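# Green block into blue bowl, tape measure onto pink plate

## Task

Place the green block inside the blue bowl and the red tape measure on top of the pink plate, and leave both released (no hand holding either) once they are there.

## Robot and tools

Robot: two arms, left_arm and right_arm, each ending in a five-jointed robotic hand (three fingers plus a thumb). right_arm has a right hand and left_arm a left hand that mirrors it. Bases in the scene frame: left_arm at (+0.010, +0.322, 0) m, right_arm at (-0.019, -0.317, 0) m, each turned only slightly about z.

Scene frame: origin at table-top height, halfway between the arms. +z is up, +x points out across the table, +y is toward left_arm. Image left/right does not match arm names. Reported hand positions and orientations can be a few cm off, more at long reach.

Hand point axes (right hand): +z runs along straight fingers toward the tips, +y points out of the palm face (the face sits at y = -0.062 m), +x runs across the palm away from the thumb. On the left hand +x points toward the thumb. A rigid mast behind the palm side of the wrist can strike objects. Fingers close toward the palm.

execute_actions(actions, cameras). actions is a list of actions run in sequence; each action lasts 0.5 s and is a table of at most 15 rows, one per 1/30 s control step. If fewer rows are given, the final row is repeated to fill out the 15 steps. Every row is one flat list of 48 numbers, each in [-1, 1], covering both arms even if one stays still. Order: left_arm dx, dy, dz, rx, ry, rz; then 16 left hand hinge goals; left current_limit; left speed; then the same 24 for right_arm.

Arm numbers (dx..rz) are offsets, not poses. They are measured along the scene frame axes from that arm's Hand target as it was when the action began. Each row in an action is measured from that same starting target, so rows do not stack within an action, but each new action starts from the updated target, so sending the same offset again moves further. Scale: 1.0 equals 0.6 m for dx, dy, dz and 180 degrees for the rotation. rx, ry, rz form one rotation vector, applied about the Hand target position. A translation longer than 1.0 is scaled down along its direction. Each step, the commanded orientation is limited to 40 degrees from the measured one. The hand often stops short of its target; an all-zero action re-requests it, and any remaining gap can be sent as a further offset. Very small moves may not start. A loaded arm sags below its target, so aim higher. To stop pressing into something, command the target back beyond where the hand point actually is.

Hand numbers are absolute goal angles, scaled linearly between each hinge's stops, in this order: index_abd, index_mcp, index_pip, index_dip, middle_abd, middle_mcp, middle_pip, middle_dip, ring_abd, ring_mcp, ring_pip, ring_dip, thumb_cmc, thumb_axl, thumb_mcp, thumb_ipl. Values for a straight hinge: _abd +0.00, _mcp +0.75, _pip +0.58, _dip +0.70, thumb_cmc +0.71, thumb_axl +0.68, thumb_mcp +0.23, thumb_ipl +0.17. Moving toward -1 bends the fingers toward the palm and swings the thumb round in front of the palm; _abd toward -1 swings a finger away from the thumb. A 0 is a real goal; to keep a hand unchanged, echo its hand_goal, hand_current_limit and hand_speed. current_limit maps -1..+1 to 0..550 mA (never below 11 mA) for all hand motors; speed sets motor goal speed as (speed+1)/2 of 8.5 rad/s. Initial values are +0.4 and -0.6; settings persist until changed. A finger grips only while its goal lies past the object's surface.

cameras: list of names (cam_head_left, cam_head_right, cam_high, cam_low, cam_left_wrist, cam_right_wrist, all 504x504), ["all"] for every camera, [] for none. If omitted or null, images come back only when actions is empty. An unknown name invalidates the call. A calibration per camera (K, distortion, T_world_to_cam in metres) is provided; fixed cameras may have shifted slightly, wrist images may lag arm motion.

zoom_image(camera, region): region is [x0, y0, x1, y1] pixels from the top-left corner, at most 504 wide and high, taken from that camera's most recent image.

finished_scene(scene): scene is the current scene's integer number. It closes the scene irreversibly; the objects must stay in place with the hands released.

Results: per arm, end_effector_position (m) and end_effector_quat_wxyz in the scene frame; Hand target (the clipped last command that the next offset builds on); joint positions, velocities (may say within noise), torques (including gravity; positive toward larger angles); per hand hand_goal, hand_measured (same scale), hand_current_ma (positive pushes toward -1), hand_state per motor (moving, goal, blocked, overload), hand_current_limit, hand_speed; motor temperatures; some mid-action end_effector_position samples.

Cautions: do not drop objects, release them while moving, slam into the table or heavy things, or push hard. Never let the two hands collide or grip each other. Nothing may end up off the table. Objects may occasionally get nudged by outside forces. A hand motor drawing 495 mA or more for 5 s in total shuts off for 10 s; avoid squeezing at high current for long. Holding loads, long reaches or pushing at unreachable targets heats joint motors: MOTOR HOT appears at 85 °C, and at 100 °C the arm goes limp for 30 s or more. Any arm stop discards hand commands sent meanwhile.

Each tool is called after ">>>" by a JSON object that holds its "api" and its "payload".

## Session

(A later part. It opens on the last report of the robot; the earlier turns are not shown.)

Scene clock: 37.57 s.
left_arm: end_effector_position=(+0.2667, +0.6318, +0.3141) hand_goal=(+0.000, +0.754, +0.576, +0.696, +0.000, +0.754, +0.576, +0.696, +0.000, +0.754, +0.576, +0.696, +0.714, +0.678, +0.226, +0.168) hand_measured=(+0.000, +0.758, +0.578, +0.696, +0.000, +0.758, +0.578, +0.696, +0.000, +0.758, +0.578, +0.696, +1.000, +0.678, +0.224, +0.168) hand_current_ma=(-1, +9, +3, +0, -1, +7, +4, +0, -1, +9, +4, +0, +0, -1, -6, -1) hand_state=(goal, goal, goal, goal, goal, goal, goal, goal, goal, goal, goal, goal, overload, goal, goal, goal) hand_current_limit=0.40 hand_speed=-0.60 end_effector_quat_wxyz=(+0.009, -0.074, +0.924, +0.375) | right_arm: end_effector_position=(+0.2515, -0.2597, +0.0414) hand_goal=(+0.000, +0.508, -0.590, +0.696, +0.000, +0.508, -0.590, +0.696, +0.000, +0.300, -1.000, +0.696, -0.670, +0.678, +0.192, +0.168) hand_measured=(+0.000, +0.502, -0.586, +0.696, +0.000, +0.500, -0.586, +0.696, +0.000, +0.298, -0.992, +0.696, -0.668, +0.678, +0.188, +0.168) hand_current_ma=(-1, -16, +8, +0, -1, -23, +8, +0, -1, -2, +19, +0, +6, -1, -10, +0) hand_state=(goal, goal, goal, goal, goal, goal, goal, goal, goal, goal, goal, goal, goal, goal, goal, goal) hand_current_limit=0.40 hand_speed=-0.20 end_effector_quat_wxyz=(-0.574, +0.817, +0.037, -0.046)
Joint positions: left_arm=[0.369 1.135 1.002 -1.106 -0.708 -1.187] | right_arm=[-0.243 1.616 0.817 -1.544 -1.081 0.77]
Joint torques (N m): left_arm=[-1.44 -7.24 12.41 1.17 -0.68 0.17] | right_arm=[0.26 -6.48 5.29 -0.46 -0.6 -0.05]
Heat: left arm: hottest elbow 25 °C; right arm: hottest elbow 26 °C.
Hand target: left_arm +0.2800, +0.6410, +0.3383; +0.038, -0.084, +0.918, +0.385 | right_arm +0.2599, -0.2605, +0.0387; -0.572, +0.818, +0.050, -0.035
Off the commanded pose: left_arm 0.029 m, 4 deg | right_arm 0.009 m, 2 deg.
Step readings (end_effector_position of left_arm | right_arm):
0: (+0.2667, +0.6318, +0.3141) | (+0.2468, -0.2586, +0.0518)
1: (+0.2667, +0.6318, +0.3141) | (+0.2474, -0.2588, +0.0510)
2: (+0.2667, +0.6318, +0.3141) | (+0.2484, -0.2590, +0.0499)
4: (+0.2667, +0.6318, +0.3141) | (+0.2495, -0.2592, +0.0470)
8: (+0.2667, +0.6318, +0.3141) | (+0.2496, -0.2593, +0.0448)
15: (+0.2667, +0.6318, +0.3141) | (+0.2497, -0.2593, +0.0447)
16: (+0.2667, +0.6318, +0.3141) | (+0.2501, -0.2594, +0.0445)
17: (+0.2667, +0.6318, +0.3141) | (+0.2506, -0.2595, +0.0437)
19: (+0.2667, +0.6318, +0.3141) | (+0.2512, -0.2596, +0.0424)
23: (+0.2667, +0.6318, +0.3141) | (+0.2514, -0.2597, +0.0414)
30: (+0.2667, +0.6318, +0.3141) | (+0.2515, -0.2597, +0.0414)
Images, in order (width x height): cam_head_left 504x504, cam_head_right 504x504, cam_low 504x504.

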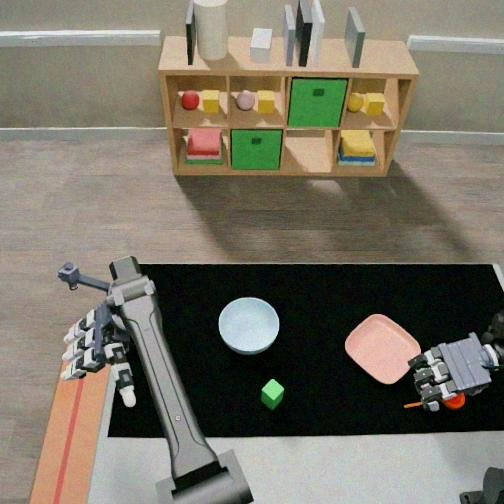

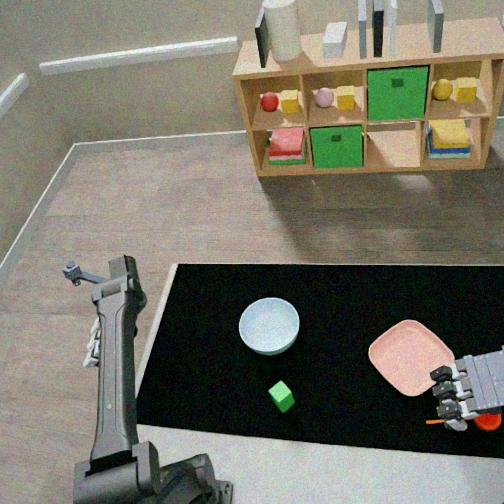

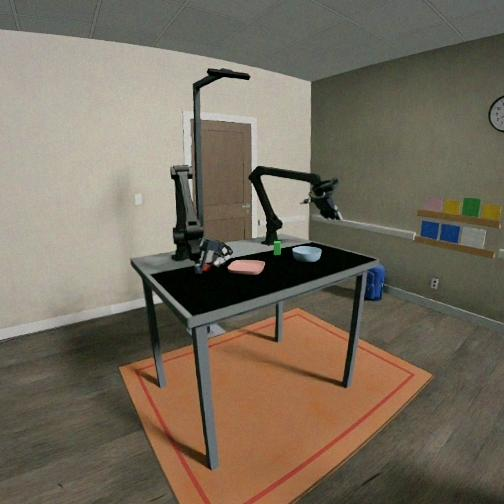

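>>> {"api": "execute_actions", "payload": {"actions": [[[0,0,0,0,0,0, 0,0.754,0.576,0.696,0,0.754,0.576,0.696,0,0.754,0.576,0.696,0.714,0.678,0.226,0.168,0.4,-0.6, 0.002,0,-0.007,0,0,0, 0,0.42,-0.591,0.696,0,0.42,-0.591,0.696,0,0.3,-1,0.696,-0.671,0.677,0.09,0.168,0.2,-0.85]],[[0,0,0,0,0,0, 0,0.754,0.576,0.696,0,0.754,0.576,0.696,0,0.754,0.576,0.696,0.714,0.678,0.226,0.168,0.4,-0.6, 0,0,0,0,0,0, 0,0.25,-0.591,0.696,0,0.25,-0.591,0.696,0,0.3,-1,0.696,-0.671,0.677,-0.05,0.168,0.2,-0.85]]], "cameras": ["cam_head_left","cam_head_right","cam_low"]}}

>>> {"api": "zoom_image", "payload": {"camera": "cam_head_right", "region": [404, 350, 504, 450]}}

>>> {"api": "zoom_image", "payload": {"camera": "cam_low", "region": [180, 225, 240, 285]}}

Scene clock: 39.73 s.
left_arm: end_effector_position=(+0.2667, +0.6318, +0.3141) hand_goal=(+0.000, +0.754, +0.576, +0.696, +0.000, +0.754, +0.576, +0.696, +0.000, +0.754, +0.576, +0.696, +0.714, +0.678, +0.226, +0.168) hand_measured=(+0.000, +0.758, +0.578, +0.696, +0.000, +0.758, +0.578, +0.696, +0.000, +0.758, +0.578, +0.696, +1.000, +0.678, +0.224, +0.168) hand_current_ma=(-1, +9, +3, +0, -1, +7, +4, +0, -1, +9, +4, +0, +0, -1, -6, -1) hand_state=(goal, goal, goal, goal, goal, goal, goal, goal, goal, goal, goal, goal, overload, goal, goal, goal) hand_current_limit=0.40 hand_speed=-0.60 end_effector_quat_wxyz=(+0.009, -0.074, +0.924, +0.375) | right_arm: end_effector_position=(+0.2524, -0.2587, +0.0384) hand_goal=(+0.000, +0.250, -0.590, +0.696, +0.000, +0.250, -0.590, +0.696, +0.000, +0.300, -1.000, +0.696, -0.670, +0.678, -0.050, +0.168) hand_measured=(+0.004, +0.428, -0.566, +0.706, +0.000, +0.288, -0.582, +0.698, +0.000, +0.298, -0.992, +0.696, -0.668, +0.678, +0.148, +0.194) hand_current_ma=(+5, +330, +71, +25, -1, +132, +21, +6, -1, -2, +18, +0, +2, -1, +330, +109) hand_state=(goal, blocked, blocked, goal, goal, blocked, goal, goal, goal, goal, goal, goal, goal, goal, blocked, blocked) hand_current_limit=0.20 hand_speed=-0.85 end_effector_quat_wxyz=(-0.574, +0.817, +0.040, -0.047)
Joint positions: left_arm=[0.369 1.135 1.002 -1.106 -0.708 -1.187] | right_arm=[-0.239 1.624 0.817 -1.534 -1.081 0.77]
Joint torques (N m): left_arm=[-1.32 -7.59 12.55 1.13 -0.67 0.18] | right_arm=[0.15 -6.83 5.37 -0.23 -0.61 -0.02]
Heat: left arm: hottest elbow 25 °C; right arm: hottest elbow 26 °C.
Hand target: left_arm +0.2800, +0.6410, +0.3383; +0.038, -0.084, +0.918, +0.385 | right_arm +0.2611, -0.2605, +0.0345; -0.572, +0.818, +0.050, -0.035
Off the commanded pose: left_arm 0.029 m, 4 deg | right_arm 0.010 m, 2 deg.
Step readings (end_effector_position of left_arm | right_arm):
0: (+0.2667, +0.6318, +0.3141) | (+0.2515, -0.2597, +0.0414)
1: (+0.2667, +0.6318, +0.3141) | (+0.2518, -0.2598, +0.0411)
2: (+0.2667, +0.6318, +0.3141) | (+0.2523, -0.2599, +0.0404)
4: (+0.2667, +0.6318, +0.3141) | (+0.2528, -0.2600, +0.0388)
8: (+0.2667, +0.6318, +0.3141) | (+0.2525, -0.2595, +0.0384)
15: (+0.2667, +0.6318, +0.3141) | (+0.2526, -0.2600, +0.0384)
16: (+0.2667, +0.6318, +0.3141) | (+0.2526, -0.2600, +0.0384)
17: (+0.2667, +0.6318, +0.3141) | (+0.2526, -0.2600, +0.0384)
19: (+0.2667, +0.6318, +0.3141) | (+0.2526, -0.2600, +0.0384)
23: (+0.2667, +0.6318, +0.3141) | (+0.2526, -0.2600, +0.0384)
30: (+0.2667, +0.6318, +0.3141) | (+0.2524, -0.2587, +0.0384)
Images, in order (width x height): cam_head_left 504x504, cam_head_right 504x504, cam_low 504x504.

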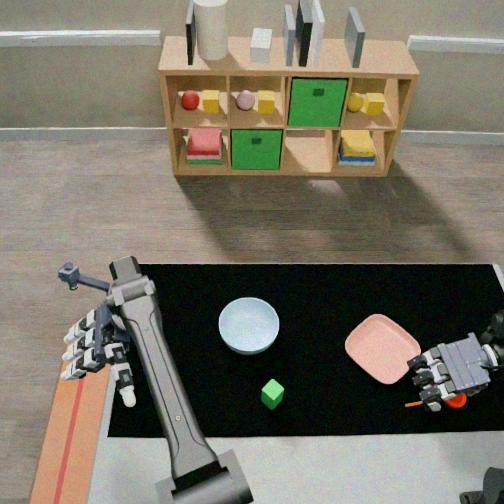

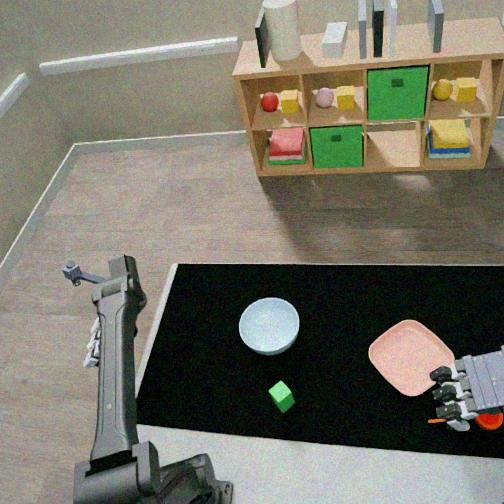

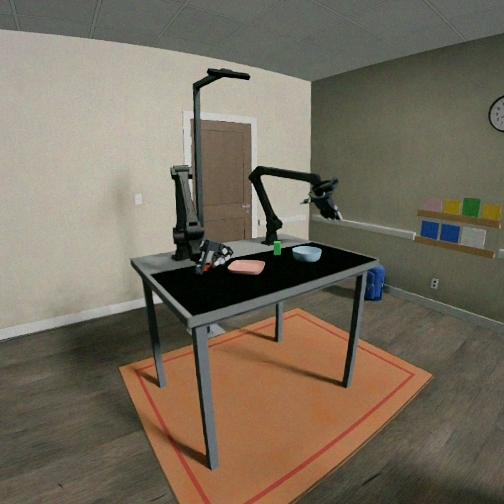

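Scaled by 5.040 from the camera's 504x504 image, which has a finer 720x720 frame.

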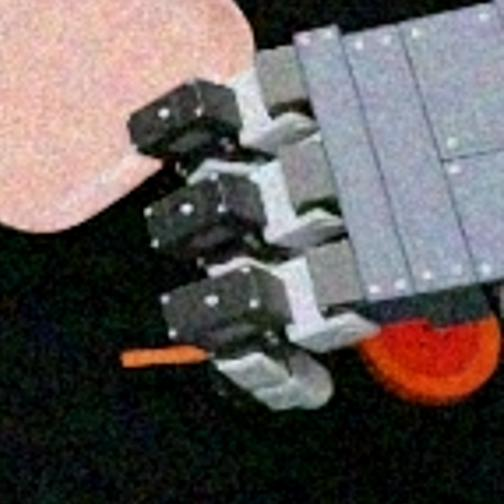

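Scaled by 8.400 from the camera's 504x504 image, which has a finer 720x720 frame.

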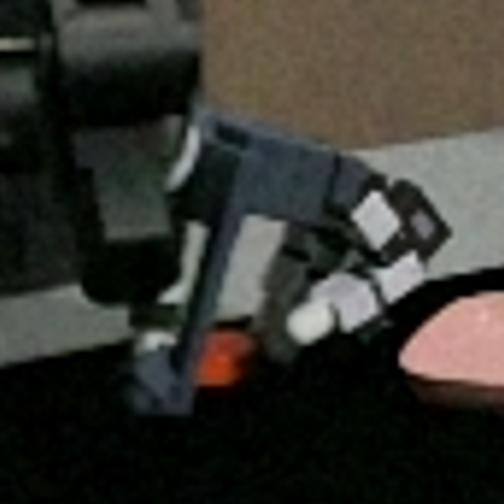

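>>> {"api": "execute_actions", "payload": {"actions": [[[0,0,0,0,0,0, 0,0.754,0.576,0.696,0,0.754,0.576,0.696,0,0.754,0.576,0.696,0.714,0.678,0.226,0.168,0.4,-0.6, 0,0,0,0,0,0, 0,0.2,-0.591,0.696,0,0.15,-0.591,0.696,0,0.3,-1,0.696,-0.671,0.677,-0.1,0.168,0.4,-0.85]],[[0,0,0,0,0,0, 0,0.754,0.576,0.696,0,0.754,0.576,0.696,0,0.754,0.576,0.696,0.714,0.678,0.226,0.168,0.4,-0.6, 0,0,0.04,0,0,0, 0,0.2,-0.591,0.696,0,0.15,-0.591,0.696,0,0.3,-1,0.696,-0.671,0.677,-0.1,0.168,0.4,-0.85]],[[0,0,0,0,0,0, 0,0.754,0.576,0.696,0,0.754,0.576,0.696,0,0.754,0.576,0.696,0.714,0.678,0.226,0.168,0.4,-0.6, 0,0,0.04,0,0,0, 0,0.2,-0.591,0.696,0,0.15,-0.591,0.696,0,0.3,-1,0.696,-0.671,0.677,-0.1,0.168,0.4,-0.85]]], "cameras": ["cam_head_left","cam_head_right","cam_low"]}}

>>> {"api": "zoom_image", "payload": {"camera": "cam_head_right", "region": [404, 350, 504, 450]}}

>>> {"api": "zoom_image", "payload": {"camera": "cam_low", "region": [180, 225, 240, 285]}}

Scene clock: 43.90 s.
left_arm: end_effector_position=(+0.2667, +0.6318, +0.3141) hand_goal=(+0.000, +0.754, +0.576, +0.696, +0.000, +0.754, +0.576, +0.696, +0.000, +0.754, +0.576, +0.696, +0.714, +0.678, +0.226, +0.168) hand_measured=(+0.000, +0.758, +0.578, +0.696, +0.000, +0.758, +0.578, +0.696, +0.000, +0.758, +0.578, +0.696, +1.000, +0.678, +0.224, +0.168) hand_current_ma=(-1, +9, +3, +0, -1, +7, +4, +0, -1, +9, +4, +0, +0, -1, -6, -1) hand_state=(goal, goal, goal, goal, goal, goal, goal, goal, goal, goal, goal, goal, overload, goal, goal, goal) hand_current_limit=0.40 hand_speed=-0.60 end_effector_quat_wxyz=(+0.009, -0.074, +0.924, +0.375) | right_arm: end_effector_position=(+0.2417, -0.2551, +0.0666) hand_goal=(+0.000, +0.200, -0.590, +0.696, +0.000, +0.150, -0.590, +0.696, +0.000, +0.300, -1.000, +0.696, -0.670, +0.678, -0.100, +0.168) hand_measured=(+0.006, +0.404, -0.554, +0.712, -0.008, +0.256, -0.564, +0.708, +0.000, +0.298, -0.992, +0.696, -0.658, +0.678, +0.148, +0.206) hand_current_ma=(+11, +385, +113, +44, -17, +385, +79, +33, -1, -3, +18, +0, +29, -1, +385, +176) hand_state=(goal, blocked, blocked, goal, goal, blocked, blocked, goal, goal, goal, goal, goal, goal, goal, blocked, blocked) hand_current_limit=0.40 hand_speed=-0.85 end_effector_quat_wxyz=(-0.576, +0.815, +0.036, -0.056)
Joint positions: left_arm=[0.369 1.135 1.002 -1.106 -0.708 -1.187] | right_arm=[-0.234 1.555 0.822 -1.631 -1.081 0.769]
Joint torques (N m): left_arm=[-1.26 -7.18 12.53 1.14 -0.66 0.21] | right_arm=[0.15 -8.41 8.98 -2.43 -0.57 -0.04]
Heat: left arm: hottest elbow 26 °C; right arm: hottest elbow 26 °C.
Hand target: left_arm +0.2800, +0.6410, +0.3383; +0.038, -0.084, +0.918, +0.385 | right_arm +0.2611, -0.2605, +0.0825; -0.572, +0.818, +0.050, -0.035
Off the commanded pose: left_arm 0.029 m, 4 deg | right_arm 0.026 m, 3 deg.
Step readings (end_effector_position of left_arm | right_arm):
0: (+0.2667, +0.6318, +0.3141) | (+0.2524, -0.2587, +0.0384)
1: (+0.2667, +0.6318, +0.3141) | (+0.2524, -0.2587, +0.0384)
2: (+0.2667, +0.6318, +0.3141) | (+0.2524, -0.2587, +0.0384)
4: (+0.2667, +0.6318, +0.3141) | (+0.2523, -0.2583, +0.0384)
8: (+0.2667, +0.6318, +0.3141) | (+0.2521, -0.2575, +0.0384)
15: (+0.2667, +0.6318, +0.3141) | (+0.2521, -0.2575, +0.0384)
16: (+0.2667, +0.6318, +0.3141) | (+0.2512, -0.2573, +0.0390)
17: (+0.2667, +0.6318, +0.3141) | (+0.2502, -0.2570, +0.0401)
19: (+0.2667, +0.6318, +0.3141) | (+0.2490, -0.2568, +0.0422)
23: (+0.2667, +0.6318, +0.3141) | (+0.2485, -0.2566, +0.0439)
30: (+0.2667, +0.6318, +0.3141) | (+0.2485, -0.2566, +0.0439)
31: (+0.2667, +0.6318, +0.3141) | (+0.2471, -0.2563, +0.0453)
32: (+0.2667, +0.6318, +0.3141) | (+0.2451, -0.2559, +0.0491)
34: (+0.2667, +0.6318, +0.3141) | (+0.2420, -0.2552, +0.0568)
38: (+0.2667, +0.6318, +0.3141) | (+0.2413, -0.2550, +0.0662)
45: (+0.2667, +0.6318, +0.3141) | (+0.2417, -0.2551, +0.0666)
Images, in order (width x height): cam_head_left 504x504, cam_head_right 504x504, cam_low 504x504.

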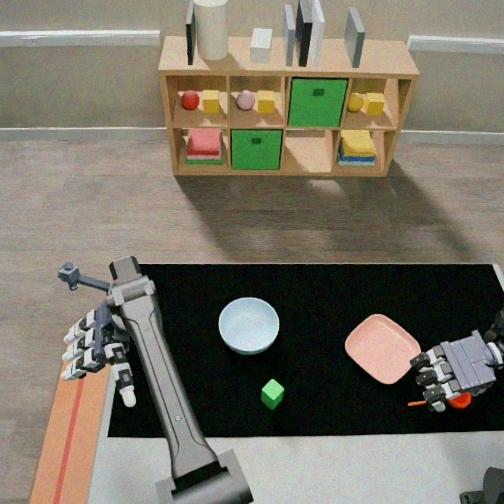

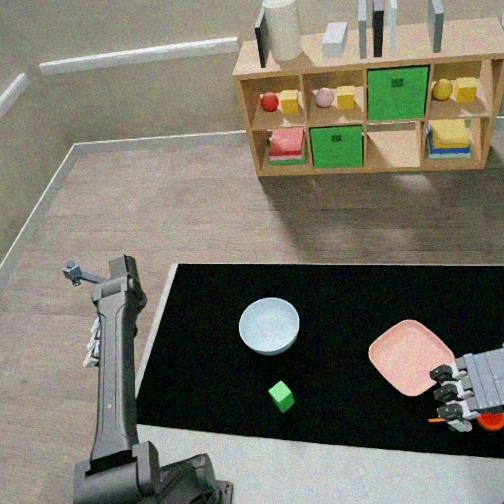

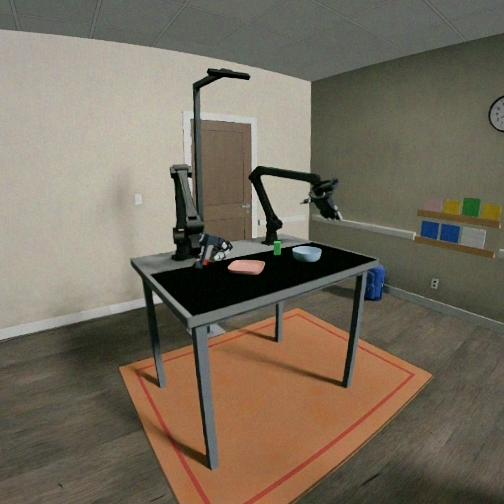

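Scaled by 5.040 from the camera's 504x504 image, which has a finer 720x720 frame.

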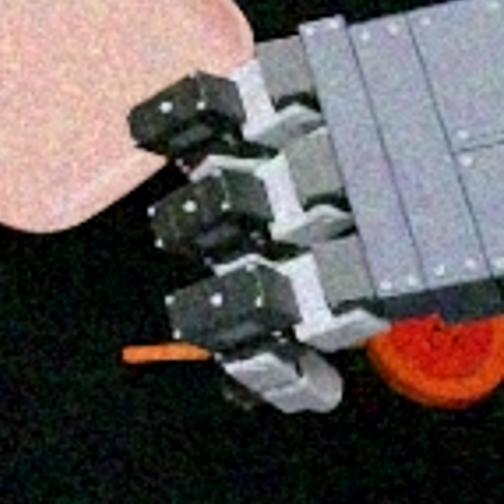

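Scaled by 8.400 from the camera's 504x504 image, which has a finer 720x720 frame.

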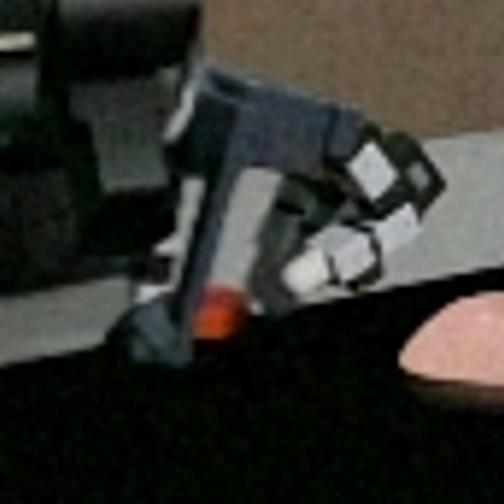

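>>> {"api": "execute_actions", "payload": {"actions": [[[0,0,0,0,0,0, 0,0.754,0.576,0.696,0,0.754,0.576,0.696,0,0.754,0.576,0.696,0.714,0.678,0.226,0.168,0.4,-0.6, 0.02,0.01,0.05,0,0,0, 0,0.2,-0.591,0.696,0,0.15,-0.591,0.696,0,0.3,-1,0.696,-0.671,0.677,-0.1,0.168,0.4,-0.85]],[[0,0,0,0,0,0, 0,0.754,0.576,0.696,0,0.754,0.576,0.696,0,0.754,0.576,0.696,0.714,0.678,0.226,0.168,0.4,-0.6, 0.06,0.05,0.03,0,0,0, 0,0.2,-0.591,0.696,0,0.15,-0.591,0.696,0,0.3,-1,0.696,-0.671,0.677,-0.1,0.168,0.4,-0.85]],[[0,0,0,0,0,0, 0,0.754,0.576,0.696,0,0.754,0.576,0.696,0,0.754,0.576,0.696,0.714,0.678,0.226,0.168,0.4,-0.6, 0.09,0.09,0,0,0,0, 0,0.2,-0.591,0.696,0,0.15,-0.591,0.696,0,0.3,-1,0.696,-0.671,0.677,-0.1,0.168,0.4,-0.85]],[[0,0,0,0,0,0, 0,0.754,0.576,0.696,0,0.754,0.576,0.696,0,0.754,0.576,0.696,0.714,0.678,0.226,0.168,0.4,-0.6, 0.07,0.06,0,0,0,0, 0,0.2,-0.591,0.696,0,0.15,-0.591,0.696,0,0.3,-1,0.696,-0.671,0.677,-0.1,0.168,0.4,-0.85]]], "cameras": ["cam_head_left","cam_head_right","cam_low","cam_high"]}}

Scene clock: 47.90 s.
left_arm: end_effector_position=(+0.2667, +0.6318, +0.3141) hand_goal=(+0.000, +0.754, +0.576, +0.696, +0.000, +0.754, +0.576, +0.696, +0.000, +0.754, +0.576, +0.696, +0.714, +0.678, +0.226, +0.168) hand_measured=(+0.000, +0.758, +0.578, +0.696, +0.000, +0.758, +0.578, +0.696, +0.000, +0.758, +0.578, +0.696, +1.000, +0.678, +0.224, +0.168) hand_current_ma=(-1, +9, +3, +0, -1, +7, +4, +0, -1, +9, +4, +0, +0, -1, -6, -1) hand_state=(goal, goal, goal, goal, goal, goal, goal, goal, goal, goal, goal, goal, overload, goal, goal, goal) hand_current_limit=0.40 hand_speed=-0.60 end_effector_quat_wxyz=(+0.009, -0.074, +0.924, +0.375) | right_arm: end_effector_position=(+0.3853, -0.1345, +0.1125) hand_goal=(+0.000, +0.200, -0.590, +0.696, +0.000, +0.150, -0.590, +0.696, +0.000, +0.300, -1.000, +0.696, -0.670, +0.678, -0.100, +0.168) hand_measured=(+0.022, +0.322, -0.554, +0.712, -0.030, +0.242, -0.562, +0.710, +0.000, +0.296, -0.994, +0.696, -0.634, +0.680, +0.148, +0.206) hand_current_ma=(+54, +385, +118, +47, -79, +384, +86, +37, -1, -8, +14, +0, +116, +4, +385, +180) hand_state=(blocked, blocked, blocked, goal, blocked, blocked, blocked, goal, goal, goal, goal, goal, blocked, goal, blocked, blocked) hand_current_limit=0.40 hand_speed=-0.85 end_effector_quat_wxyz=(-0.573, +0.816, +0.039, -0.062)
Joint positions: left_arm=[0.369 1.135 1.002 -1.106 -0.708 -1.187] | right_arm=[0.103 1.667 1.182 -1.193 -1.227 1.517]
Joint torques (N m): left_arm=[-1.26 -7.24 12.41 1.16 -0.65 0.19] | right_arm=[-0.09 -11.34 10.76 0.58 -0.66 0.25]
Heat: left arm: hottest elbow 26 °C; right arm: hottest elbow 26 °C.
Hand target: left_arm +0.2800, +0.6410, +0.3383; +0.038, -0.084, +0.918, +0.385 | right_arm +0.4051, -0.1345, +0.1305; -0.572, +0.818, +0.050, -0.035
Off the commanded pose: left_arm 0.029 m, 4 deg | right_arm 0.027 m, 3 deg.
Step readings (end_effector_position of left_arm | right_arm):
0: (+0.2667, +0.6318, +0.3141) | (+0.2417, -0.2551, +0.0666)
1: (+0.2667, +0.6318, +0.3141) | (+0.2423, -0.2551, +0.0688)
2: (+0.2667, +0.6318, +0.3141) | (+0.2423, -0.2549, +0.0722)
4: (+0.2667, +0.6318, +0.3141) | (+0.2474, -0.2553, +0.0809)
8: (+0.2667, +0.6318, +0.3141) | (+0.2595, -0.2563, +0.0926)
15: (+0.2667, +0.6318, +0.3141) | (+0.2602, -0.2566, +0.0941)
16: (+0.2667, +0.6318, +0.3141) | (+0.2624, -0.2531, +0.0965)
17: (+0.2667, +0.6318, +0.3141) | (+0.2665, -0.2483, +0.1006)
19: (+0.2667, +0.6318, +0.3141) | (+0.2778, -0.2351, +0.1099)
23: (+0.2667, +0.6318, +0.3141) | (+0.2918, -0.2180, +0.1217)
30: (+0.2667, +0.6318, +0.3141) | (+0.2906, -0.2188, +0.1212)
31: (+0.2667, +0.6318, +0.3141) | (+0.2969, -0.2159, +0.1217)
32: (+0.2667, +0.6318, +0.3141) | (+0.3048, -0.2094, +0.1228)
34: (+0.2667, +0.6318, +0.3141) | (+0.3281, -0.1929, +0.1204)
38: (+0.2667, +0.6318, +0.3141) | (+0.3467, -0.1663, +0.1149)
45: (+0.2667, +0.6318, +0.3141) | (+0.3492, -0.1654, +0.1128)
46: (+0.2667, +0.6318, +0.3141) | (+0.3534, -0.1649, +0.1125)
47: (+0.2667, +0.6318, +0.3141) | (+0.3583, -0.1625, +0.1131)
49: (+0.2667, +0.6318, +0.3141) | (+0.3735, -0.1553, +0.1123)
53: (+0.2667, +0.6318, +0.3141) | (+0.3869, -0.1406, +0.1120)
60: (+0.2667, +0.6318, +0.3141) | (+0.3858, -0.1339, +0.1122)
Images, in order (width x height): cam_head_left 504x504, cam_head_right 504x504, cam_high 504x504, cam_low 504x504.

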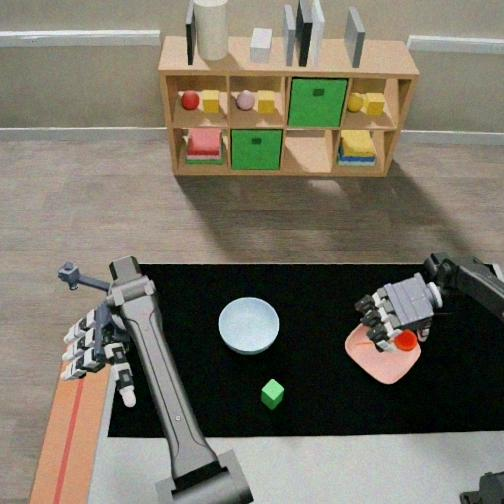

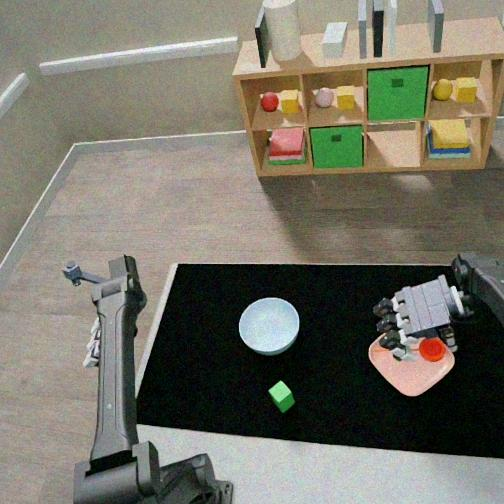

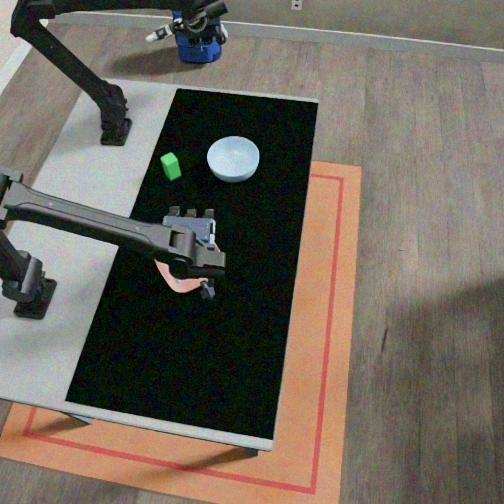

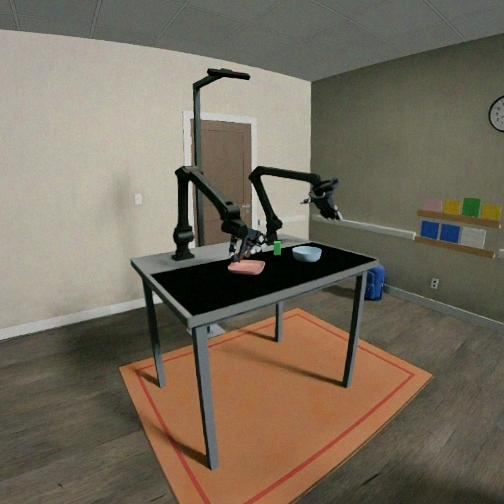

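>>> {"api": "zoom_image", "payload": {"camera": "cam_head_left", "region": [340, 260, 460, 390]}}

>>> {"api": "zoom_image", "payload": {"camera": "cam_low", "region": [210, 220, 280, 285]}}

Scaled by 3.877 from the camera's 504x504 image, which has a finer 720x720 frame.

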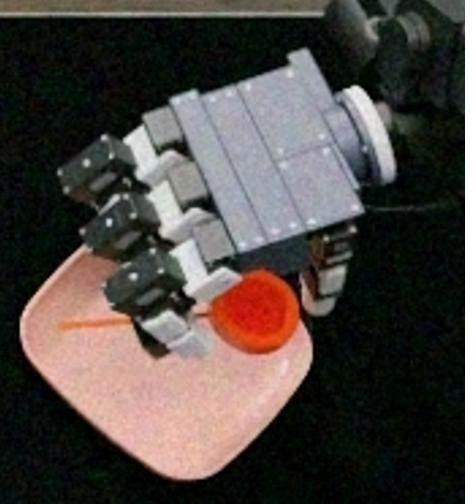

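Scaled by 7.200 from the camera's 504x504 image, which has a finer 720x720 frame.

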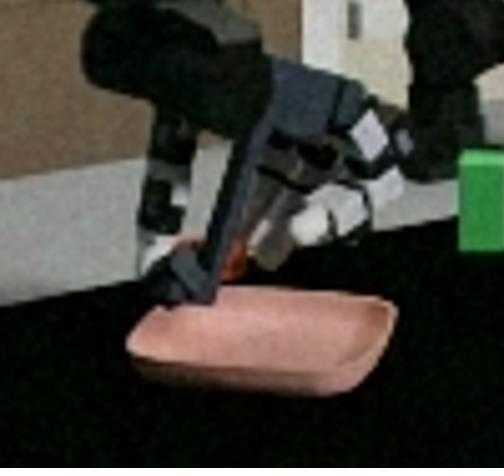

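>>> {"api": "execute_actions", "payload": {"actions": [[[0,0,0,0,0,0, 0,0.754,0.576,0.696,0,0.754,0.576,0.696,0,0.754,0.576,0.696,0.714,0.678,0.226,0.168,0.4,-0.6, 0.033,0.021,-0.03,0,0,0, 0,0.2,-0.591,0.696,0,0.15,-0.591,0.696,0,0.3,-1,0.696,-0.671,0.677,-0.1,0.168,0.4,-0.85]],[[0,0,0,0,0,0, 0,0.754,0.576,0.696,0,0.754,0.576,0.696,0,0.754,0.576,0.696,0.714,0.678,0.226,0.168,0.4,-0.6, 0,0,-0.0575,0,0,0, 0,0.2,-0.591,0.696,0,0.15,-0.591,0.696,0,0.3,-1,0.696,-0.671,0.677,-0.1,0.168,0.4,-0.85]]], "cameras": ["cam_head_left","cam_head_right","cam_low"]}}

>>> {"api": "zoom_image", "payload": {"camera": "cam_head_left", "region": [340, 260, 460, 390]}}

>>> {"api": "zoom_image", "payload": {"camera": "cam_low", "region": [210, 220, 280, 285]}}

Scene clock: 50.07 s.
left_arm: end_effector_position=(+0.2667, +0.6318, +0.3141) hand_goal=(+0.000, +0.754, +0.576, +0.696, +0.000, +0.754, +0.576, +0.696, +0.000, +0.754, +0.576, +0.696, +0.714, +0.678, +0.226, +0.168) hand_measured=(+0.000, +0.758, +0.578, +0.696, +0.000, +0.758, +0.578, +0.696, +0.000, +0.758, +0.578, +0.696, +1.000, +0.678, +0.224, +0.168) hand_current_ma=(-1, +9, +3, +0, -1, +7, +4, +0, -1, +9, +4, +0, +0, -1, -6, -1) hand_state=(goal, goal, goal, goal, goal, goal, goal, goal, goal, goal, goal, goal, overload, goal, goal, goal) hand_current_limit=0.40 hand_speed=-0.60 end_effector_quat_wxyz=(+0.009, -0.074, +0.924, +0.375) | right_arm: end_effector_position=(+0.4172, -0.1304, +0.0719) hand_goal=(+0.000, +0.200, -0.590, +0.696, +0.000, +0.150, -0.590, +0.696, +0.000, +0.300, -1.000, +0.696, -0.670, +0.678, -0.100, +0.168) hand_measured=(+0.022, +0.322, -0.554, +0.712, -0.030, +0.240, -0.562, +0.710, +0.000, +0.296, -0.994, +0.696, -0.632, +0.680, +0.148, +0.206) hand_current_ma=(+56, +385, +118, +47, -79, +376, +87, +38, -1, -8, +13, +0, +128, +5, +385, +180) hand_state=(blocked, blocked, blocked, goal, blocked, blocked, blocked, goal, goal, goal, goal, goal, blocked, goal, blocked, blocked) hand_current_limit=0.40 hand_speed=-0.85 end_effector_quat_wxyz=(-0.574, +0.817, +0.038, -0.042)
Joint positions: left_arm=[0.369 1.135 1.002 -1.106 -0.708 -1.187] | right_arm=[0.103 1.759 1.19 -1.011 -1.226 1.588]
Joint torques (N m): left_arm=[-0.97 -7.41 12.51 1.17 -0.66 0.18] | right_arm=[1.44 -11.4 8.65 0.64 -0.67 0.22]
Heat: left arm: hottest elbow 26 °C; right arm: hottest elbow 26 °C.
Hand target: left_arm +0.2800, +0.6410, +0.3383; +0.038, -0.084, +0.918, +0.385 | right_arm +0.4249, -0.1219, +0.0780; -0.572, +0.818, +0.050, -0.035
Off the commanded pose: left_arm 0.029 m, 4 deg | right_arm 0.013 m, 2 deg.
Step readings (end_effector_position of left_arm | right_arm):
0: (+0.2667, +0.6318, +0.3141) | (+0.3853, -0.1345, +0.1126)
1: (+0.2667, +0.6318, +0.3141) | (+0.3873, -0.1342, +0.1116)
2: (+0.2667, +0.6318, +0.3141) | (+0.3907, -0.1337, +0.1098)
4: (+0.2667, +0.6318, +0.3141) | (+0.3976, -0.1322, +0.1034)
8: (+0.2667, +0.6318, +0.3141) | (+0.4019, -0.1322, +0.0931)
15: (+0.2667, +0.6318, +0.3141) | (+0.4016, -0.1321, +0.0927)
16: (+0.2667, +0.6318, +0.3141) | (+0.4043, -0.1318, +0.0917)
17: (+0.2667, +0.6318, +0.3141) | (+0.4081, -0.1313, +0.0898)
19: (+0.2667, +0.6318, +0.3141) | (+0.4144, -0.1299, +0.0837)
23: (+0.2667, +0.6318, +0.3141) | (+0.4174, -0.1303, +0.0739)
30: (+0.2667, +0.6318, +0.3141) | (+0.4172, -0.1304, +0.0719)
Images, in order (width x height): cam_head_left 504x504, cam_head_right 504x504, cam_low 504x504.

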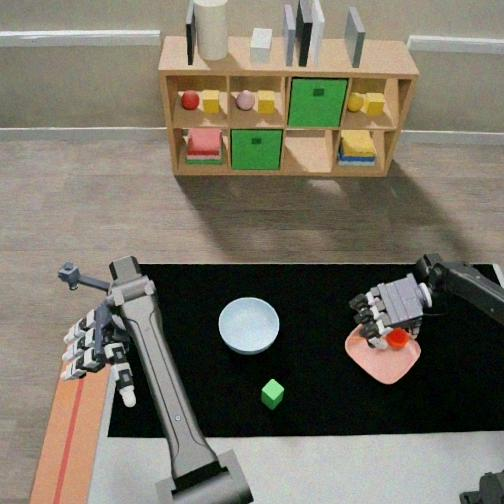

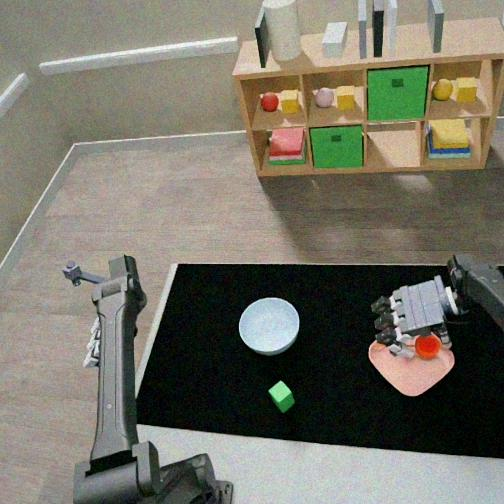

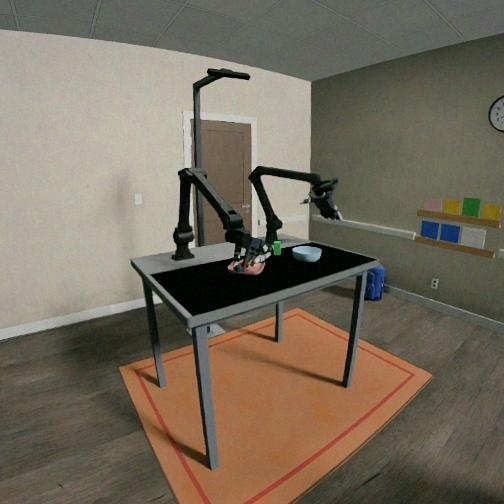

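Scaled by 3.877 from the camera's 504x504 image, which has a finer 720x720 frame.

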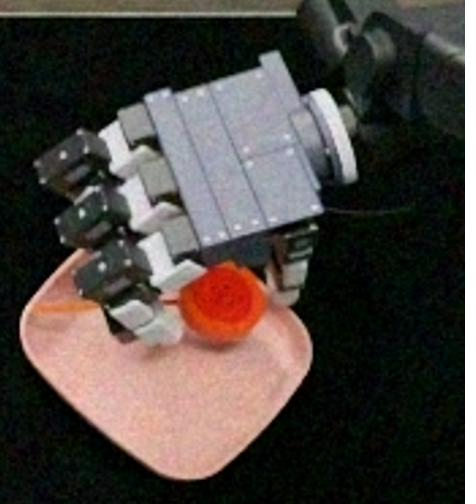

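Scaled by 7.200 from the camera's 504x504 image, which has a finer 720x720 frame.

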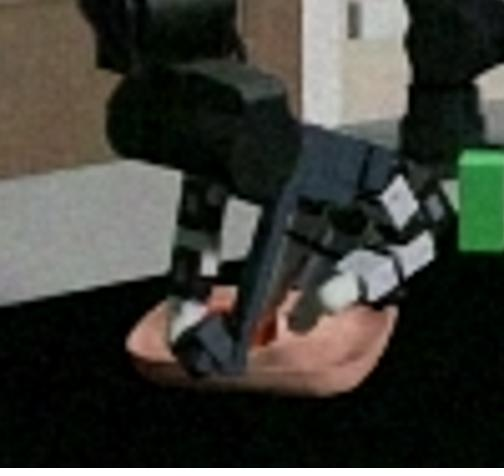

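>>> {"api": "execute_actions", "payload": {"actions": [[[0,0,0,0,0,0, 0,0.754,0.576,0.696,0,0.754,0.576,0.696,0,0.754,0.576,0.696,0.714,0.678,0.226,0.168,0.4,-0.6, -0.025,0.02,-0.02,0,0,0, 0,0.2,-0.591,0.696,0,0.15,-0.591,0.696,0,0.3,-1,0.696,-0.671,0.677,-0.1,0.168,0.4,-0.85]],[[0,0,0,0,0,0, 0,0.754,0.576,0.696,0,0.754,0.576,0.696,0,0.754,0.576,0.696,0.714,0.678,0.226,0.168,0.4,-0.6, 0,0,-0.018,0,0,0, 0,0.2,-0.591,0.696,0,0.15,-0.591,0.696,0,0.3,-1,0.696,-0.671,0.677,-0.1,0.168,0.4,-0.85]]], "cameras": ["cam_head_left","cam_head_right","cam_low"]}}

>>> {"api": "zoom_image", "payload": {"camera": "cam_head_left", "region": [340, 260, 460, 390]}}

>>> {"api": "zoom_image", "payload": {"camera": "cam_low", "region": [210, 220, 280, 285]}}

Scene clock: 51.83 s.
left_arm: end_effector_position=(+0.2667, +0.6318, +0.3141) hand_goal=(+0.000, +0.754, +0.576, +0.696, +0.000, +0.754, +0.576, +0.696, +0.000, +0.754, +0.576, +0.696, +0.714, +0.678, +0.226, +0.168) hand_measured=(+0.000, +0.758, +0.578, +0.696, +0.000, +0.758, +0.578, +0.696, +0.000, +0.758, +0.578, +0.696, +1.000, +0.678, +0.224, +0.168) hand_current_ma=(-1, +9, +3, +0, -1, +7, +4, +0, -1, +9, +4, +0, +0, -1, -6, -1) hand_state=(goal, goal, goal, goal, goal, goal, goal, goal, goal, goal, goal, goal, overload, goal, goal, goal) hand_current_limit=0.40 hand_speed=-0.60 end_effector_quat_wxyz=(+0.009, -0.074, +0.924, +0.375) | right_arm: end_effector_position=(+0.4054, -0.1083, +0.0521) hand_goal=(+0.000, +0.200, -0.590, +0.696, +0.000, +0.150, -0.590, +0.696, +0.000, +0.300, -1.000, +0.696, -0.670, +0.678, -0.100, +0.168) hand_measured=(+0.024, +0.290, -0.554, +0.712, -0.032, +0.220, -0.562, +0.710, +0.000, +0.296, -0.994, +0.696, -0.636, +0.680, +0.166, +0.212) hand_current_ma=(+64, +372, +118, +47, -88, +280, +88, +39, -1, -8, +13, +0, +111, +5, +385, +210) hand_state=(blocked, blocked, blocked, goal, blocked, blocked, blocked, goal, goal, goal, goal, goal, blocked, goal, blocked, blocked) hand_current_limit=0.40 hand_speed=-0.85 end_effector_quat_wxyz=(-0.573, +0.817, +0.051, -0.043)
Joint positions: left_arm=[0.369 1.135 1.002 -1.106 -0.708 -1.187] | right_arm=[0.154 1.758 1.126 -0.856 -1.224 1.672]
Joint torques (N m): left_arm=[-1.67 -6.77 12.29 1.21 -0.67 0.18] | right_arm=[0.21 -11.58 7.15 0.94 -0.73 0.24]
Heat: left arm: hottest elbow 26 °C; right arm: hottest elbow 26 °C.
Hand target: left_arm +0.2800, +0.6410, +0.3383; +0.038, -0.084, +0.918, +0.385 | right_arm +0.4099, -0.1099, +0.0552; -0.572, +0.818, +0.050, -0.035
Off the commanded pose: left_arm 0.029 m, 4 deg | right_arm 0.006 m, 1 deg.
Step readings (end_effector_position of left_arm | right_arm):
0: (+0.2667, +0.6318, +0.3141) | (+0.4172, -0.1304, +0.0719)
1: (+0.2667, +0.6318, +0.3141) | (+0.4178, -0.1295, +0.0697)
2: (+0.2667, +0.6318, +0.3141) | (+0.4187, -0.1279, +0.0673)
4: (+0.2667, +0.6318, +0.3141) | (+0.4171, -0.1247, +0.0622)
8: (+0.2667, +0.6318, +0.3141) | (+0.4099, -0.1155, +0.0578)
15: (+0.2667, +0.6318, +0.3141) | (+0.4033, -0.1080, +0.0551)
16: (+0.2667, +0.6318, +0.3141) | (+0.4040, -0.1086, +0.0546)
17: (+0.2667, +0.6318, +0.3141) | (+0.4049, -0.1084, +0.0541)
19: (+0.2667, +0.6318, +0.3141) | (+0.4057, -0.1083, +0.0530)
23: (+0.2667, +0.6318, +0.3141) | (+0.4052, -0.1084, +0.0521)
30: (+0.2667, +0.6318, +0.3141) | (+0.4054, -0.1083, +0.0521)
Images, in order (width x height): cam_head_left 504x504, cam_head_right 504x504, cam_low 504x504.

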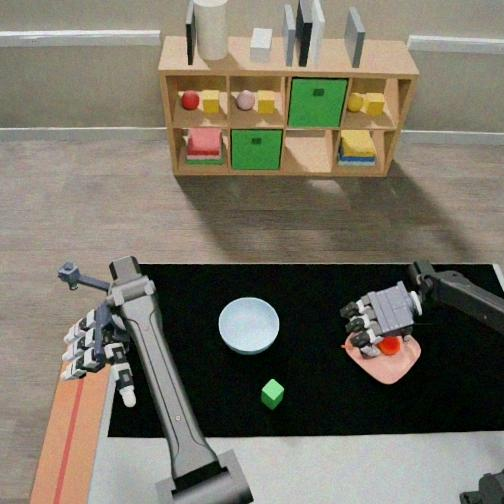

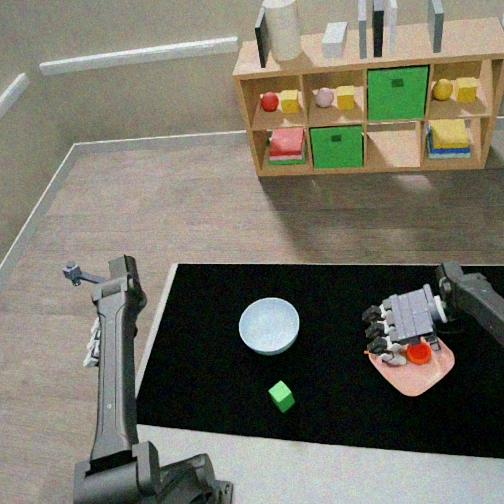

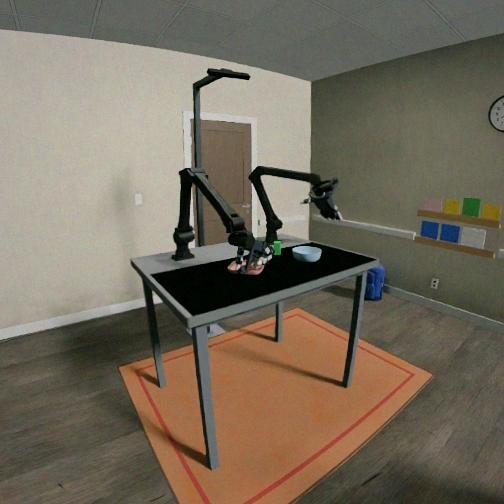

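Scaled by 3.877 from the camera's 504x504 image, which has a finer 720x720 frame.

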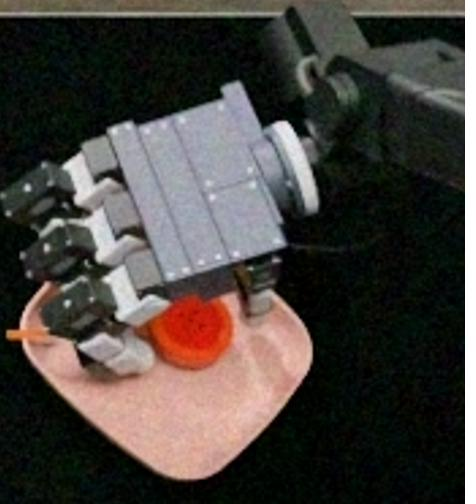

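Scaled by 7.200 from the camera's 504x504 image, which has a finer 720x720 frame.

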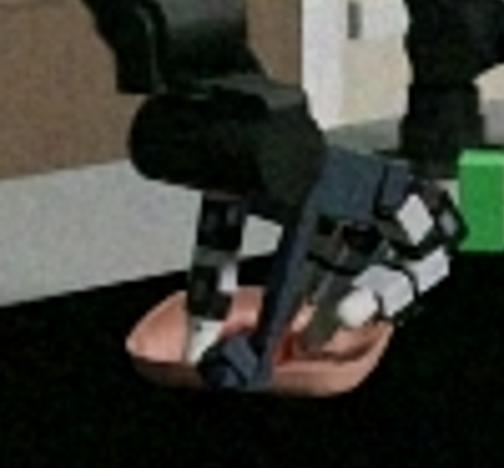

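>>> {"api": "execute_actions", "payload": {"actions": [[[0,0,0,0,0,0, 0,0.754,0.576,0.696,0,0.754,0.576,0.696,0,0.754,0.576,0.696,0.714,0.678,0.226,0.168,0.4,-0.6, 0,-0.03,0,0,0,0, 0,0.2,-0.591,0.696,0,0.15,-0.591,0.696,0,0.3,-1,0.696,-0.671,0.677,-0.1,0.168,0.4,-0.85]],[[0,0,0,0,0,0, 0,0.754,0.576,0.696,0,0.754,0.576,0.696,0,0.754,0.576,0.696,0.714,0.678,0.226,0.168,0.4,-0.6, 0,0,-0.01,0,0,0, 0,0.2,-0.591,0.696,0,0.15,-0.591,0.696,0,0.3,-1,0.696,-0.671,0.677,-0.1,0.168,0.4,-0.85]]], "cameras": ["cam_head_left","cam_head_right","cam_low"]}}

>>> {"api": "zoom_image", "payload": {"camera": "cam_head_left", "region": [340, 260, 460, 390]}}

>>> {"api": "zoom_image", "payload": {"camera": "cam_low", "region": [210, 220, 280, 285]}}

Scene clock: 53.83 s.
left_arm: end_effector_position=(+0.2667, +0.6318, +0.3141) hand_goal=(+0.000, +0.754, +0.576, +0.696, +0.000, +0.754, +0.576, +0.696, +0.000, +0.754, +0.576, +0.696, +0.714, +0.678, +0.226, +0.168) hand_measured=(+0.000, +0.758, +0.578, +0.696, +0.000, +0.758, +0.578, +0.696, +0.000, +0.758, +0.578, +0.696, +1.000, +0.678, +0.224, +0.168) hand_current_ma=(-1, +9, +3, +0, -1, +7, +4, +0, -1, +9, +4, +0, +0, -1, -6, -1) hand_state=(goal, goal, goal, goal, goal, goal, goal, goal, goal, goal, goal, goal, overload, goal, goal, goal) hand_current_limit=0.40 hand_speed=-0.60 end_effector_quat_wxyz=(+0.009, -0.074, +0.924, +0.375) | right_arm: end_effector_position=(+0.4045, -0.1266, +0.0510) hand_goal=(+0.000, +0.200, -0.590, +0.696, +0.000, +0.150, -0.590, +0.696, +0.000, +0.300, -1.000, +0.696, -0.670, +0.678, -0.100, +0.168) hand_measured=(+0.024, +0.288, -0.554, +0.712, -0.032, +0.220, -0.562, +0.710, +0.000, +0.296, -0.994, +0.696, -0.636, +0.680, +0.166, +0.212) hand_current_ma=(+64, +365, +118, +47, -88, +280, +89, +39, -1, -8, +13, +0, +112, +5, +385, +210) hand_state=(blocked, blocked, blocked, goal, blocked, blocked, blocked, goal, goal, goal, goal, goal, blocked, goal, blocked, blocked) hand_current_limit=0.40 hand_speed=-0.85 end_effector_quat_wxyz=(-0.573, +0.817, +0.045, -0.040)
Joint positions: left_arm=[0.369 1.135 1.002 -1.106 -0.708 -1.187] | right_arm=[0.116 1.759 1.126 -0.927 -1.224 1.596]
Joint torques (N m): left_arm=[-1.32 -7 12.51 1.18 -0.67 0.14] | right_arm=[-0.79 -10.4 7.5 -0.08 -0.73 -0.03]
Heat: left arm: hottest elbow 27 °C; right arm: hottest elbow 26 °C.
Hand target: left_arm +0.2800, +0.6410, +0.3383; +0.038, -0.084, +0.918, +0.385 | right_arm +0.4099, -0.1279, +0.0492; -0.572, +0.818, +0.050, -0.035
Off the commanded pose: left_arm 0.029 m, 4 deg | right_arm 0.006 m, 1 deg.
Step readings (end_effector_position of left_arm | right_arm):
0: (+0.2667, +0.6318, +0.3141) | (+0.4054, -0.1083, +0.0521)
1: (+0.2667, +0.6318, +0.3141) | (+0.4044, -0.1093, +0.0520)
2: (+0.2667, +0.6318, +0.3141) | (+0.4026, -0.1104, +0.0520)
4: (+0.2667, +0.6318, +0.3141) | (+0.4011, -0.1150, +0.0521)
8: (+0.2667, +0.6318, +0.3141) | (+0.4027, -0.1225, +0.0519)
15: (+0.2667, +0.6318, +0.3141) | (+0.4045, -0.1272, +0.0518)
16: (+0.2667, +0.6318, +0.3141) | (+0.4046, -0.1272, +0.0518)
17: (+0.2667, +0.6318, +0.3141) | (+0.4047, -0.1272, +0.0517)
19: (+0.2667, +0.6318, +0.3141) | (+0.4046, -0.1272, +0.0511)
23: (+0.2667, +0.6318, +0.3141) | (+0.4045, -0.1266, +0.0510)
30: (+0.2667, +0.6318, +0.3141) | (+0.4045, -0.1266, +0.0510)
Images, in order (width x height): cam_head_left 504x504, cam_head_right 504x504, cam_low 504x504.

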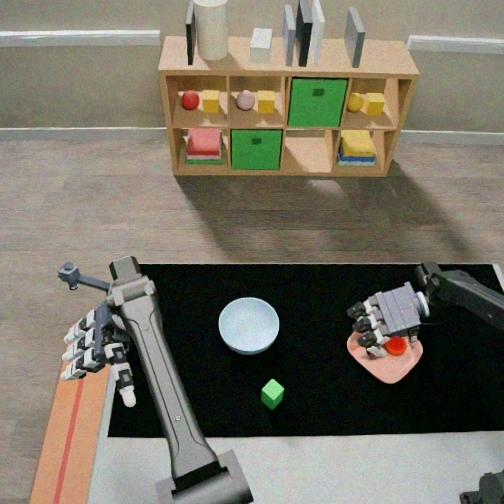

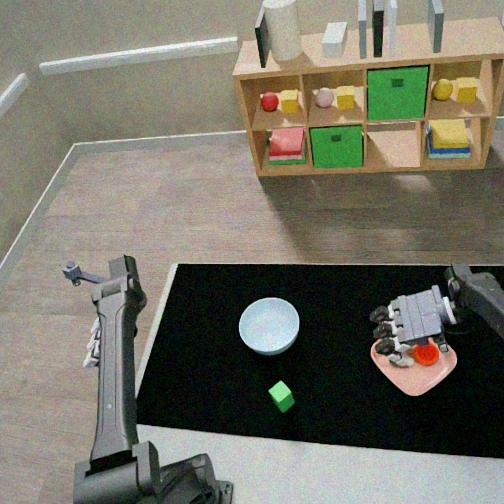

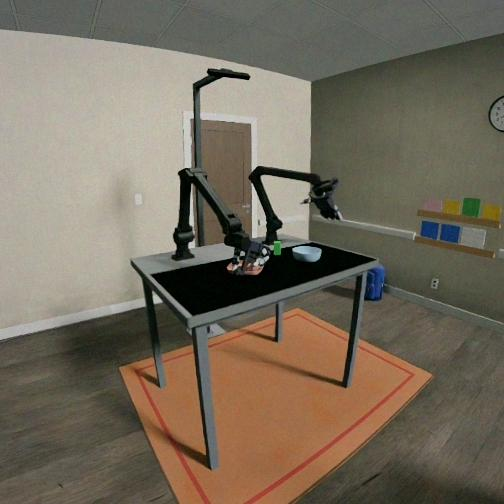

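Scaled by 3.877 from the camera's 504x504 image, which has a finer 720x720 frame.

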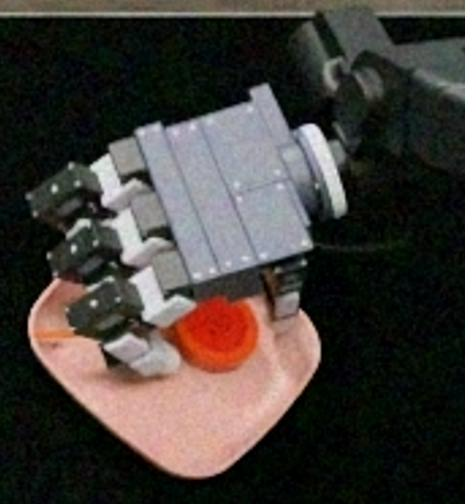

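Scaled by 7.200 from the camera's 504x504 image, which has a finer 720x720 frame.

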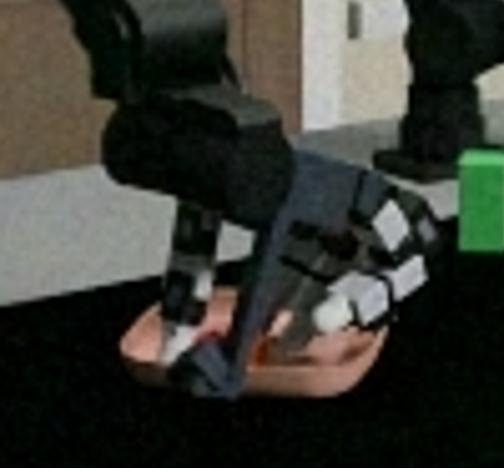

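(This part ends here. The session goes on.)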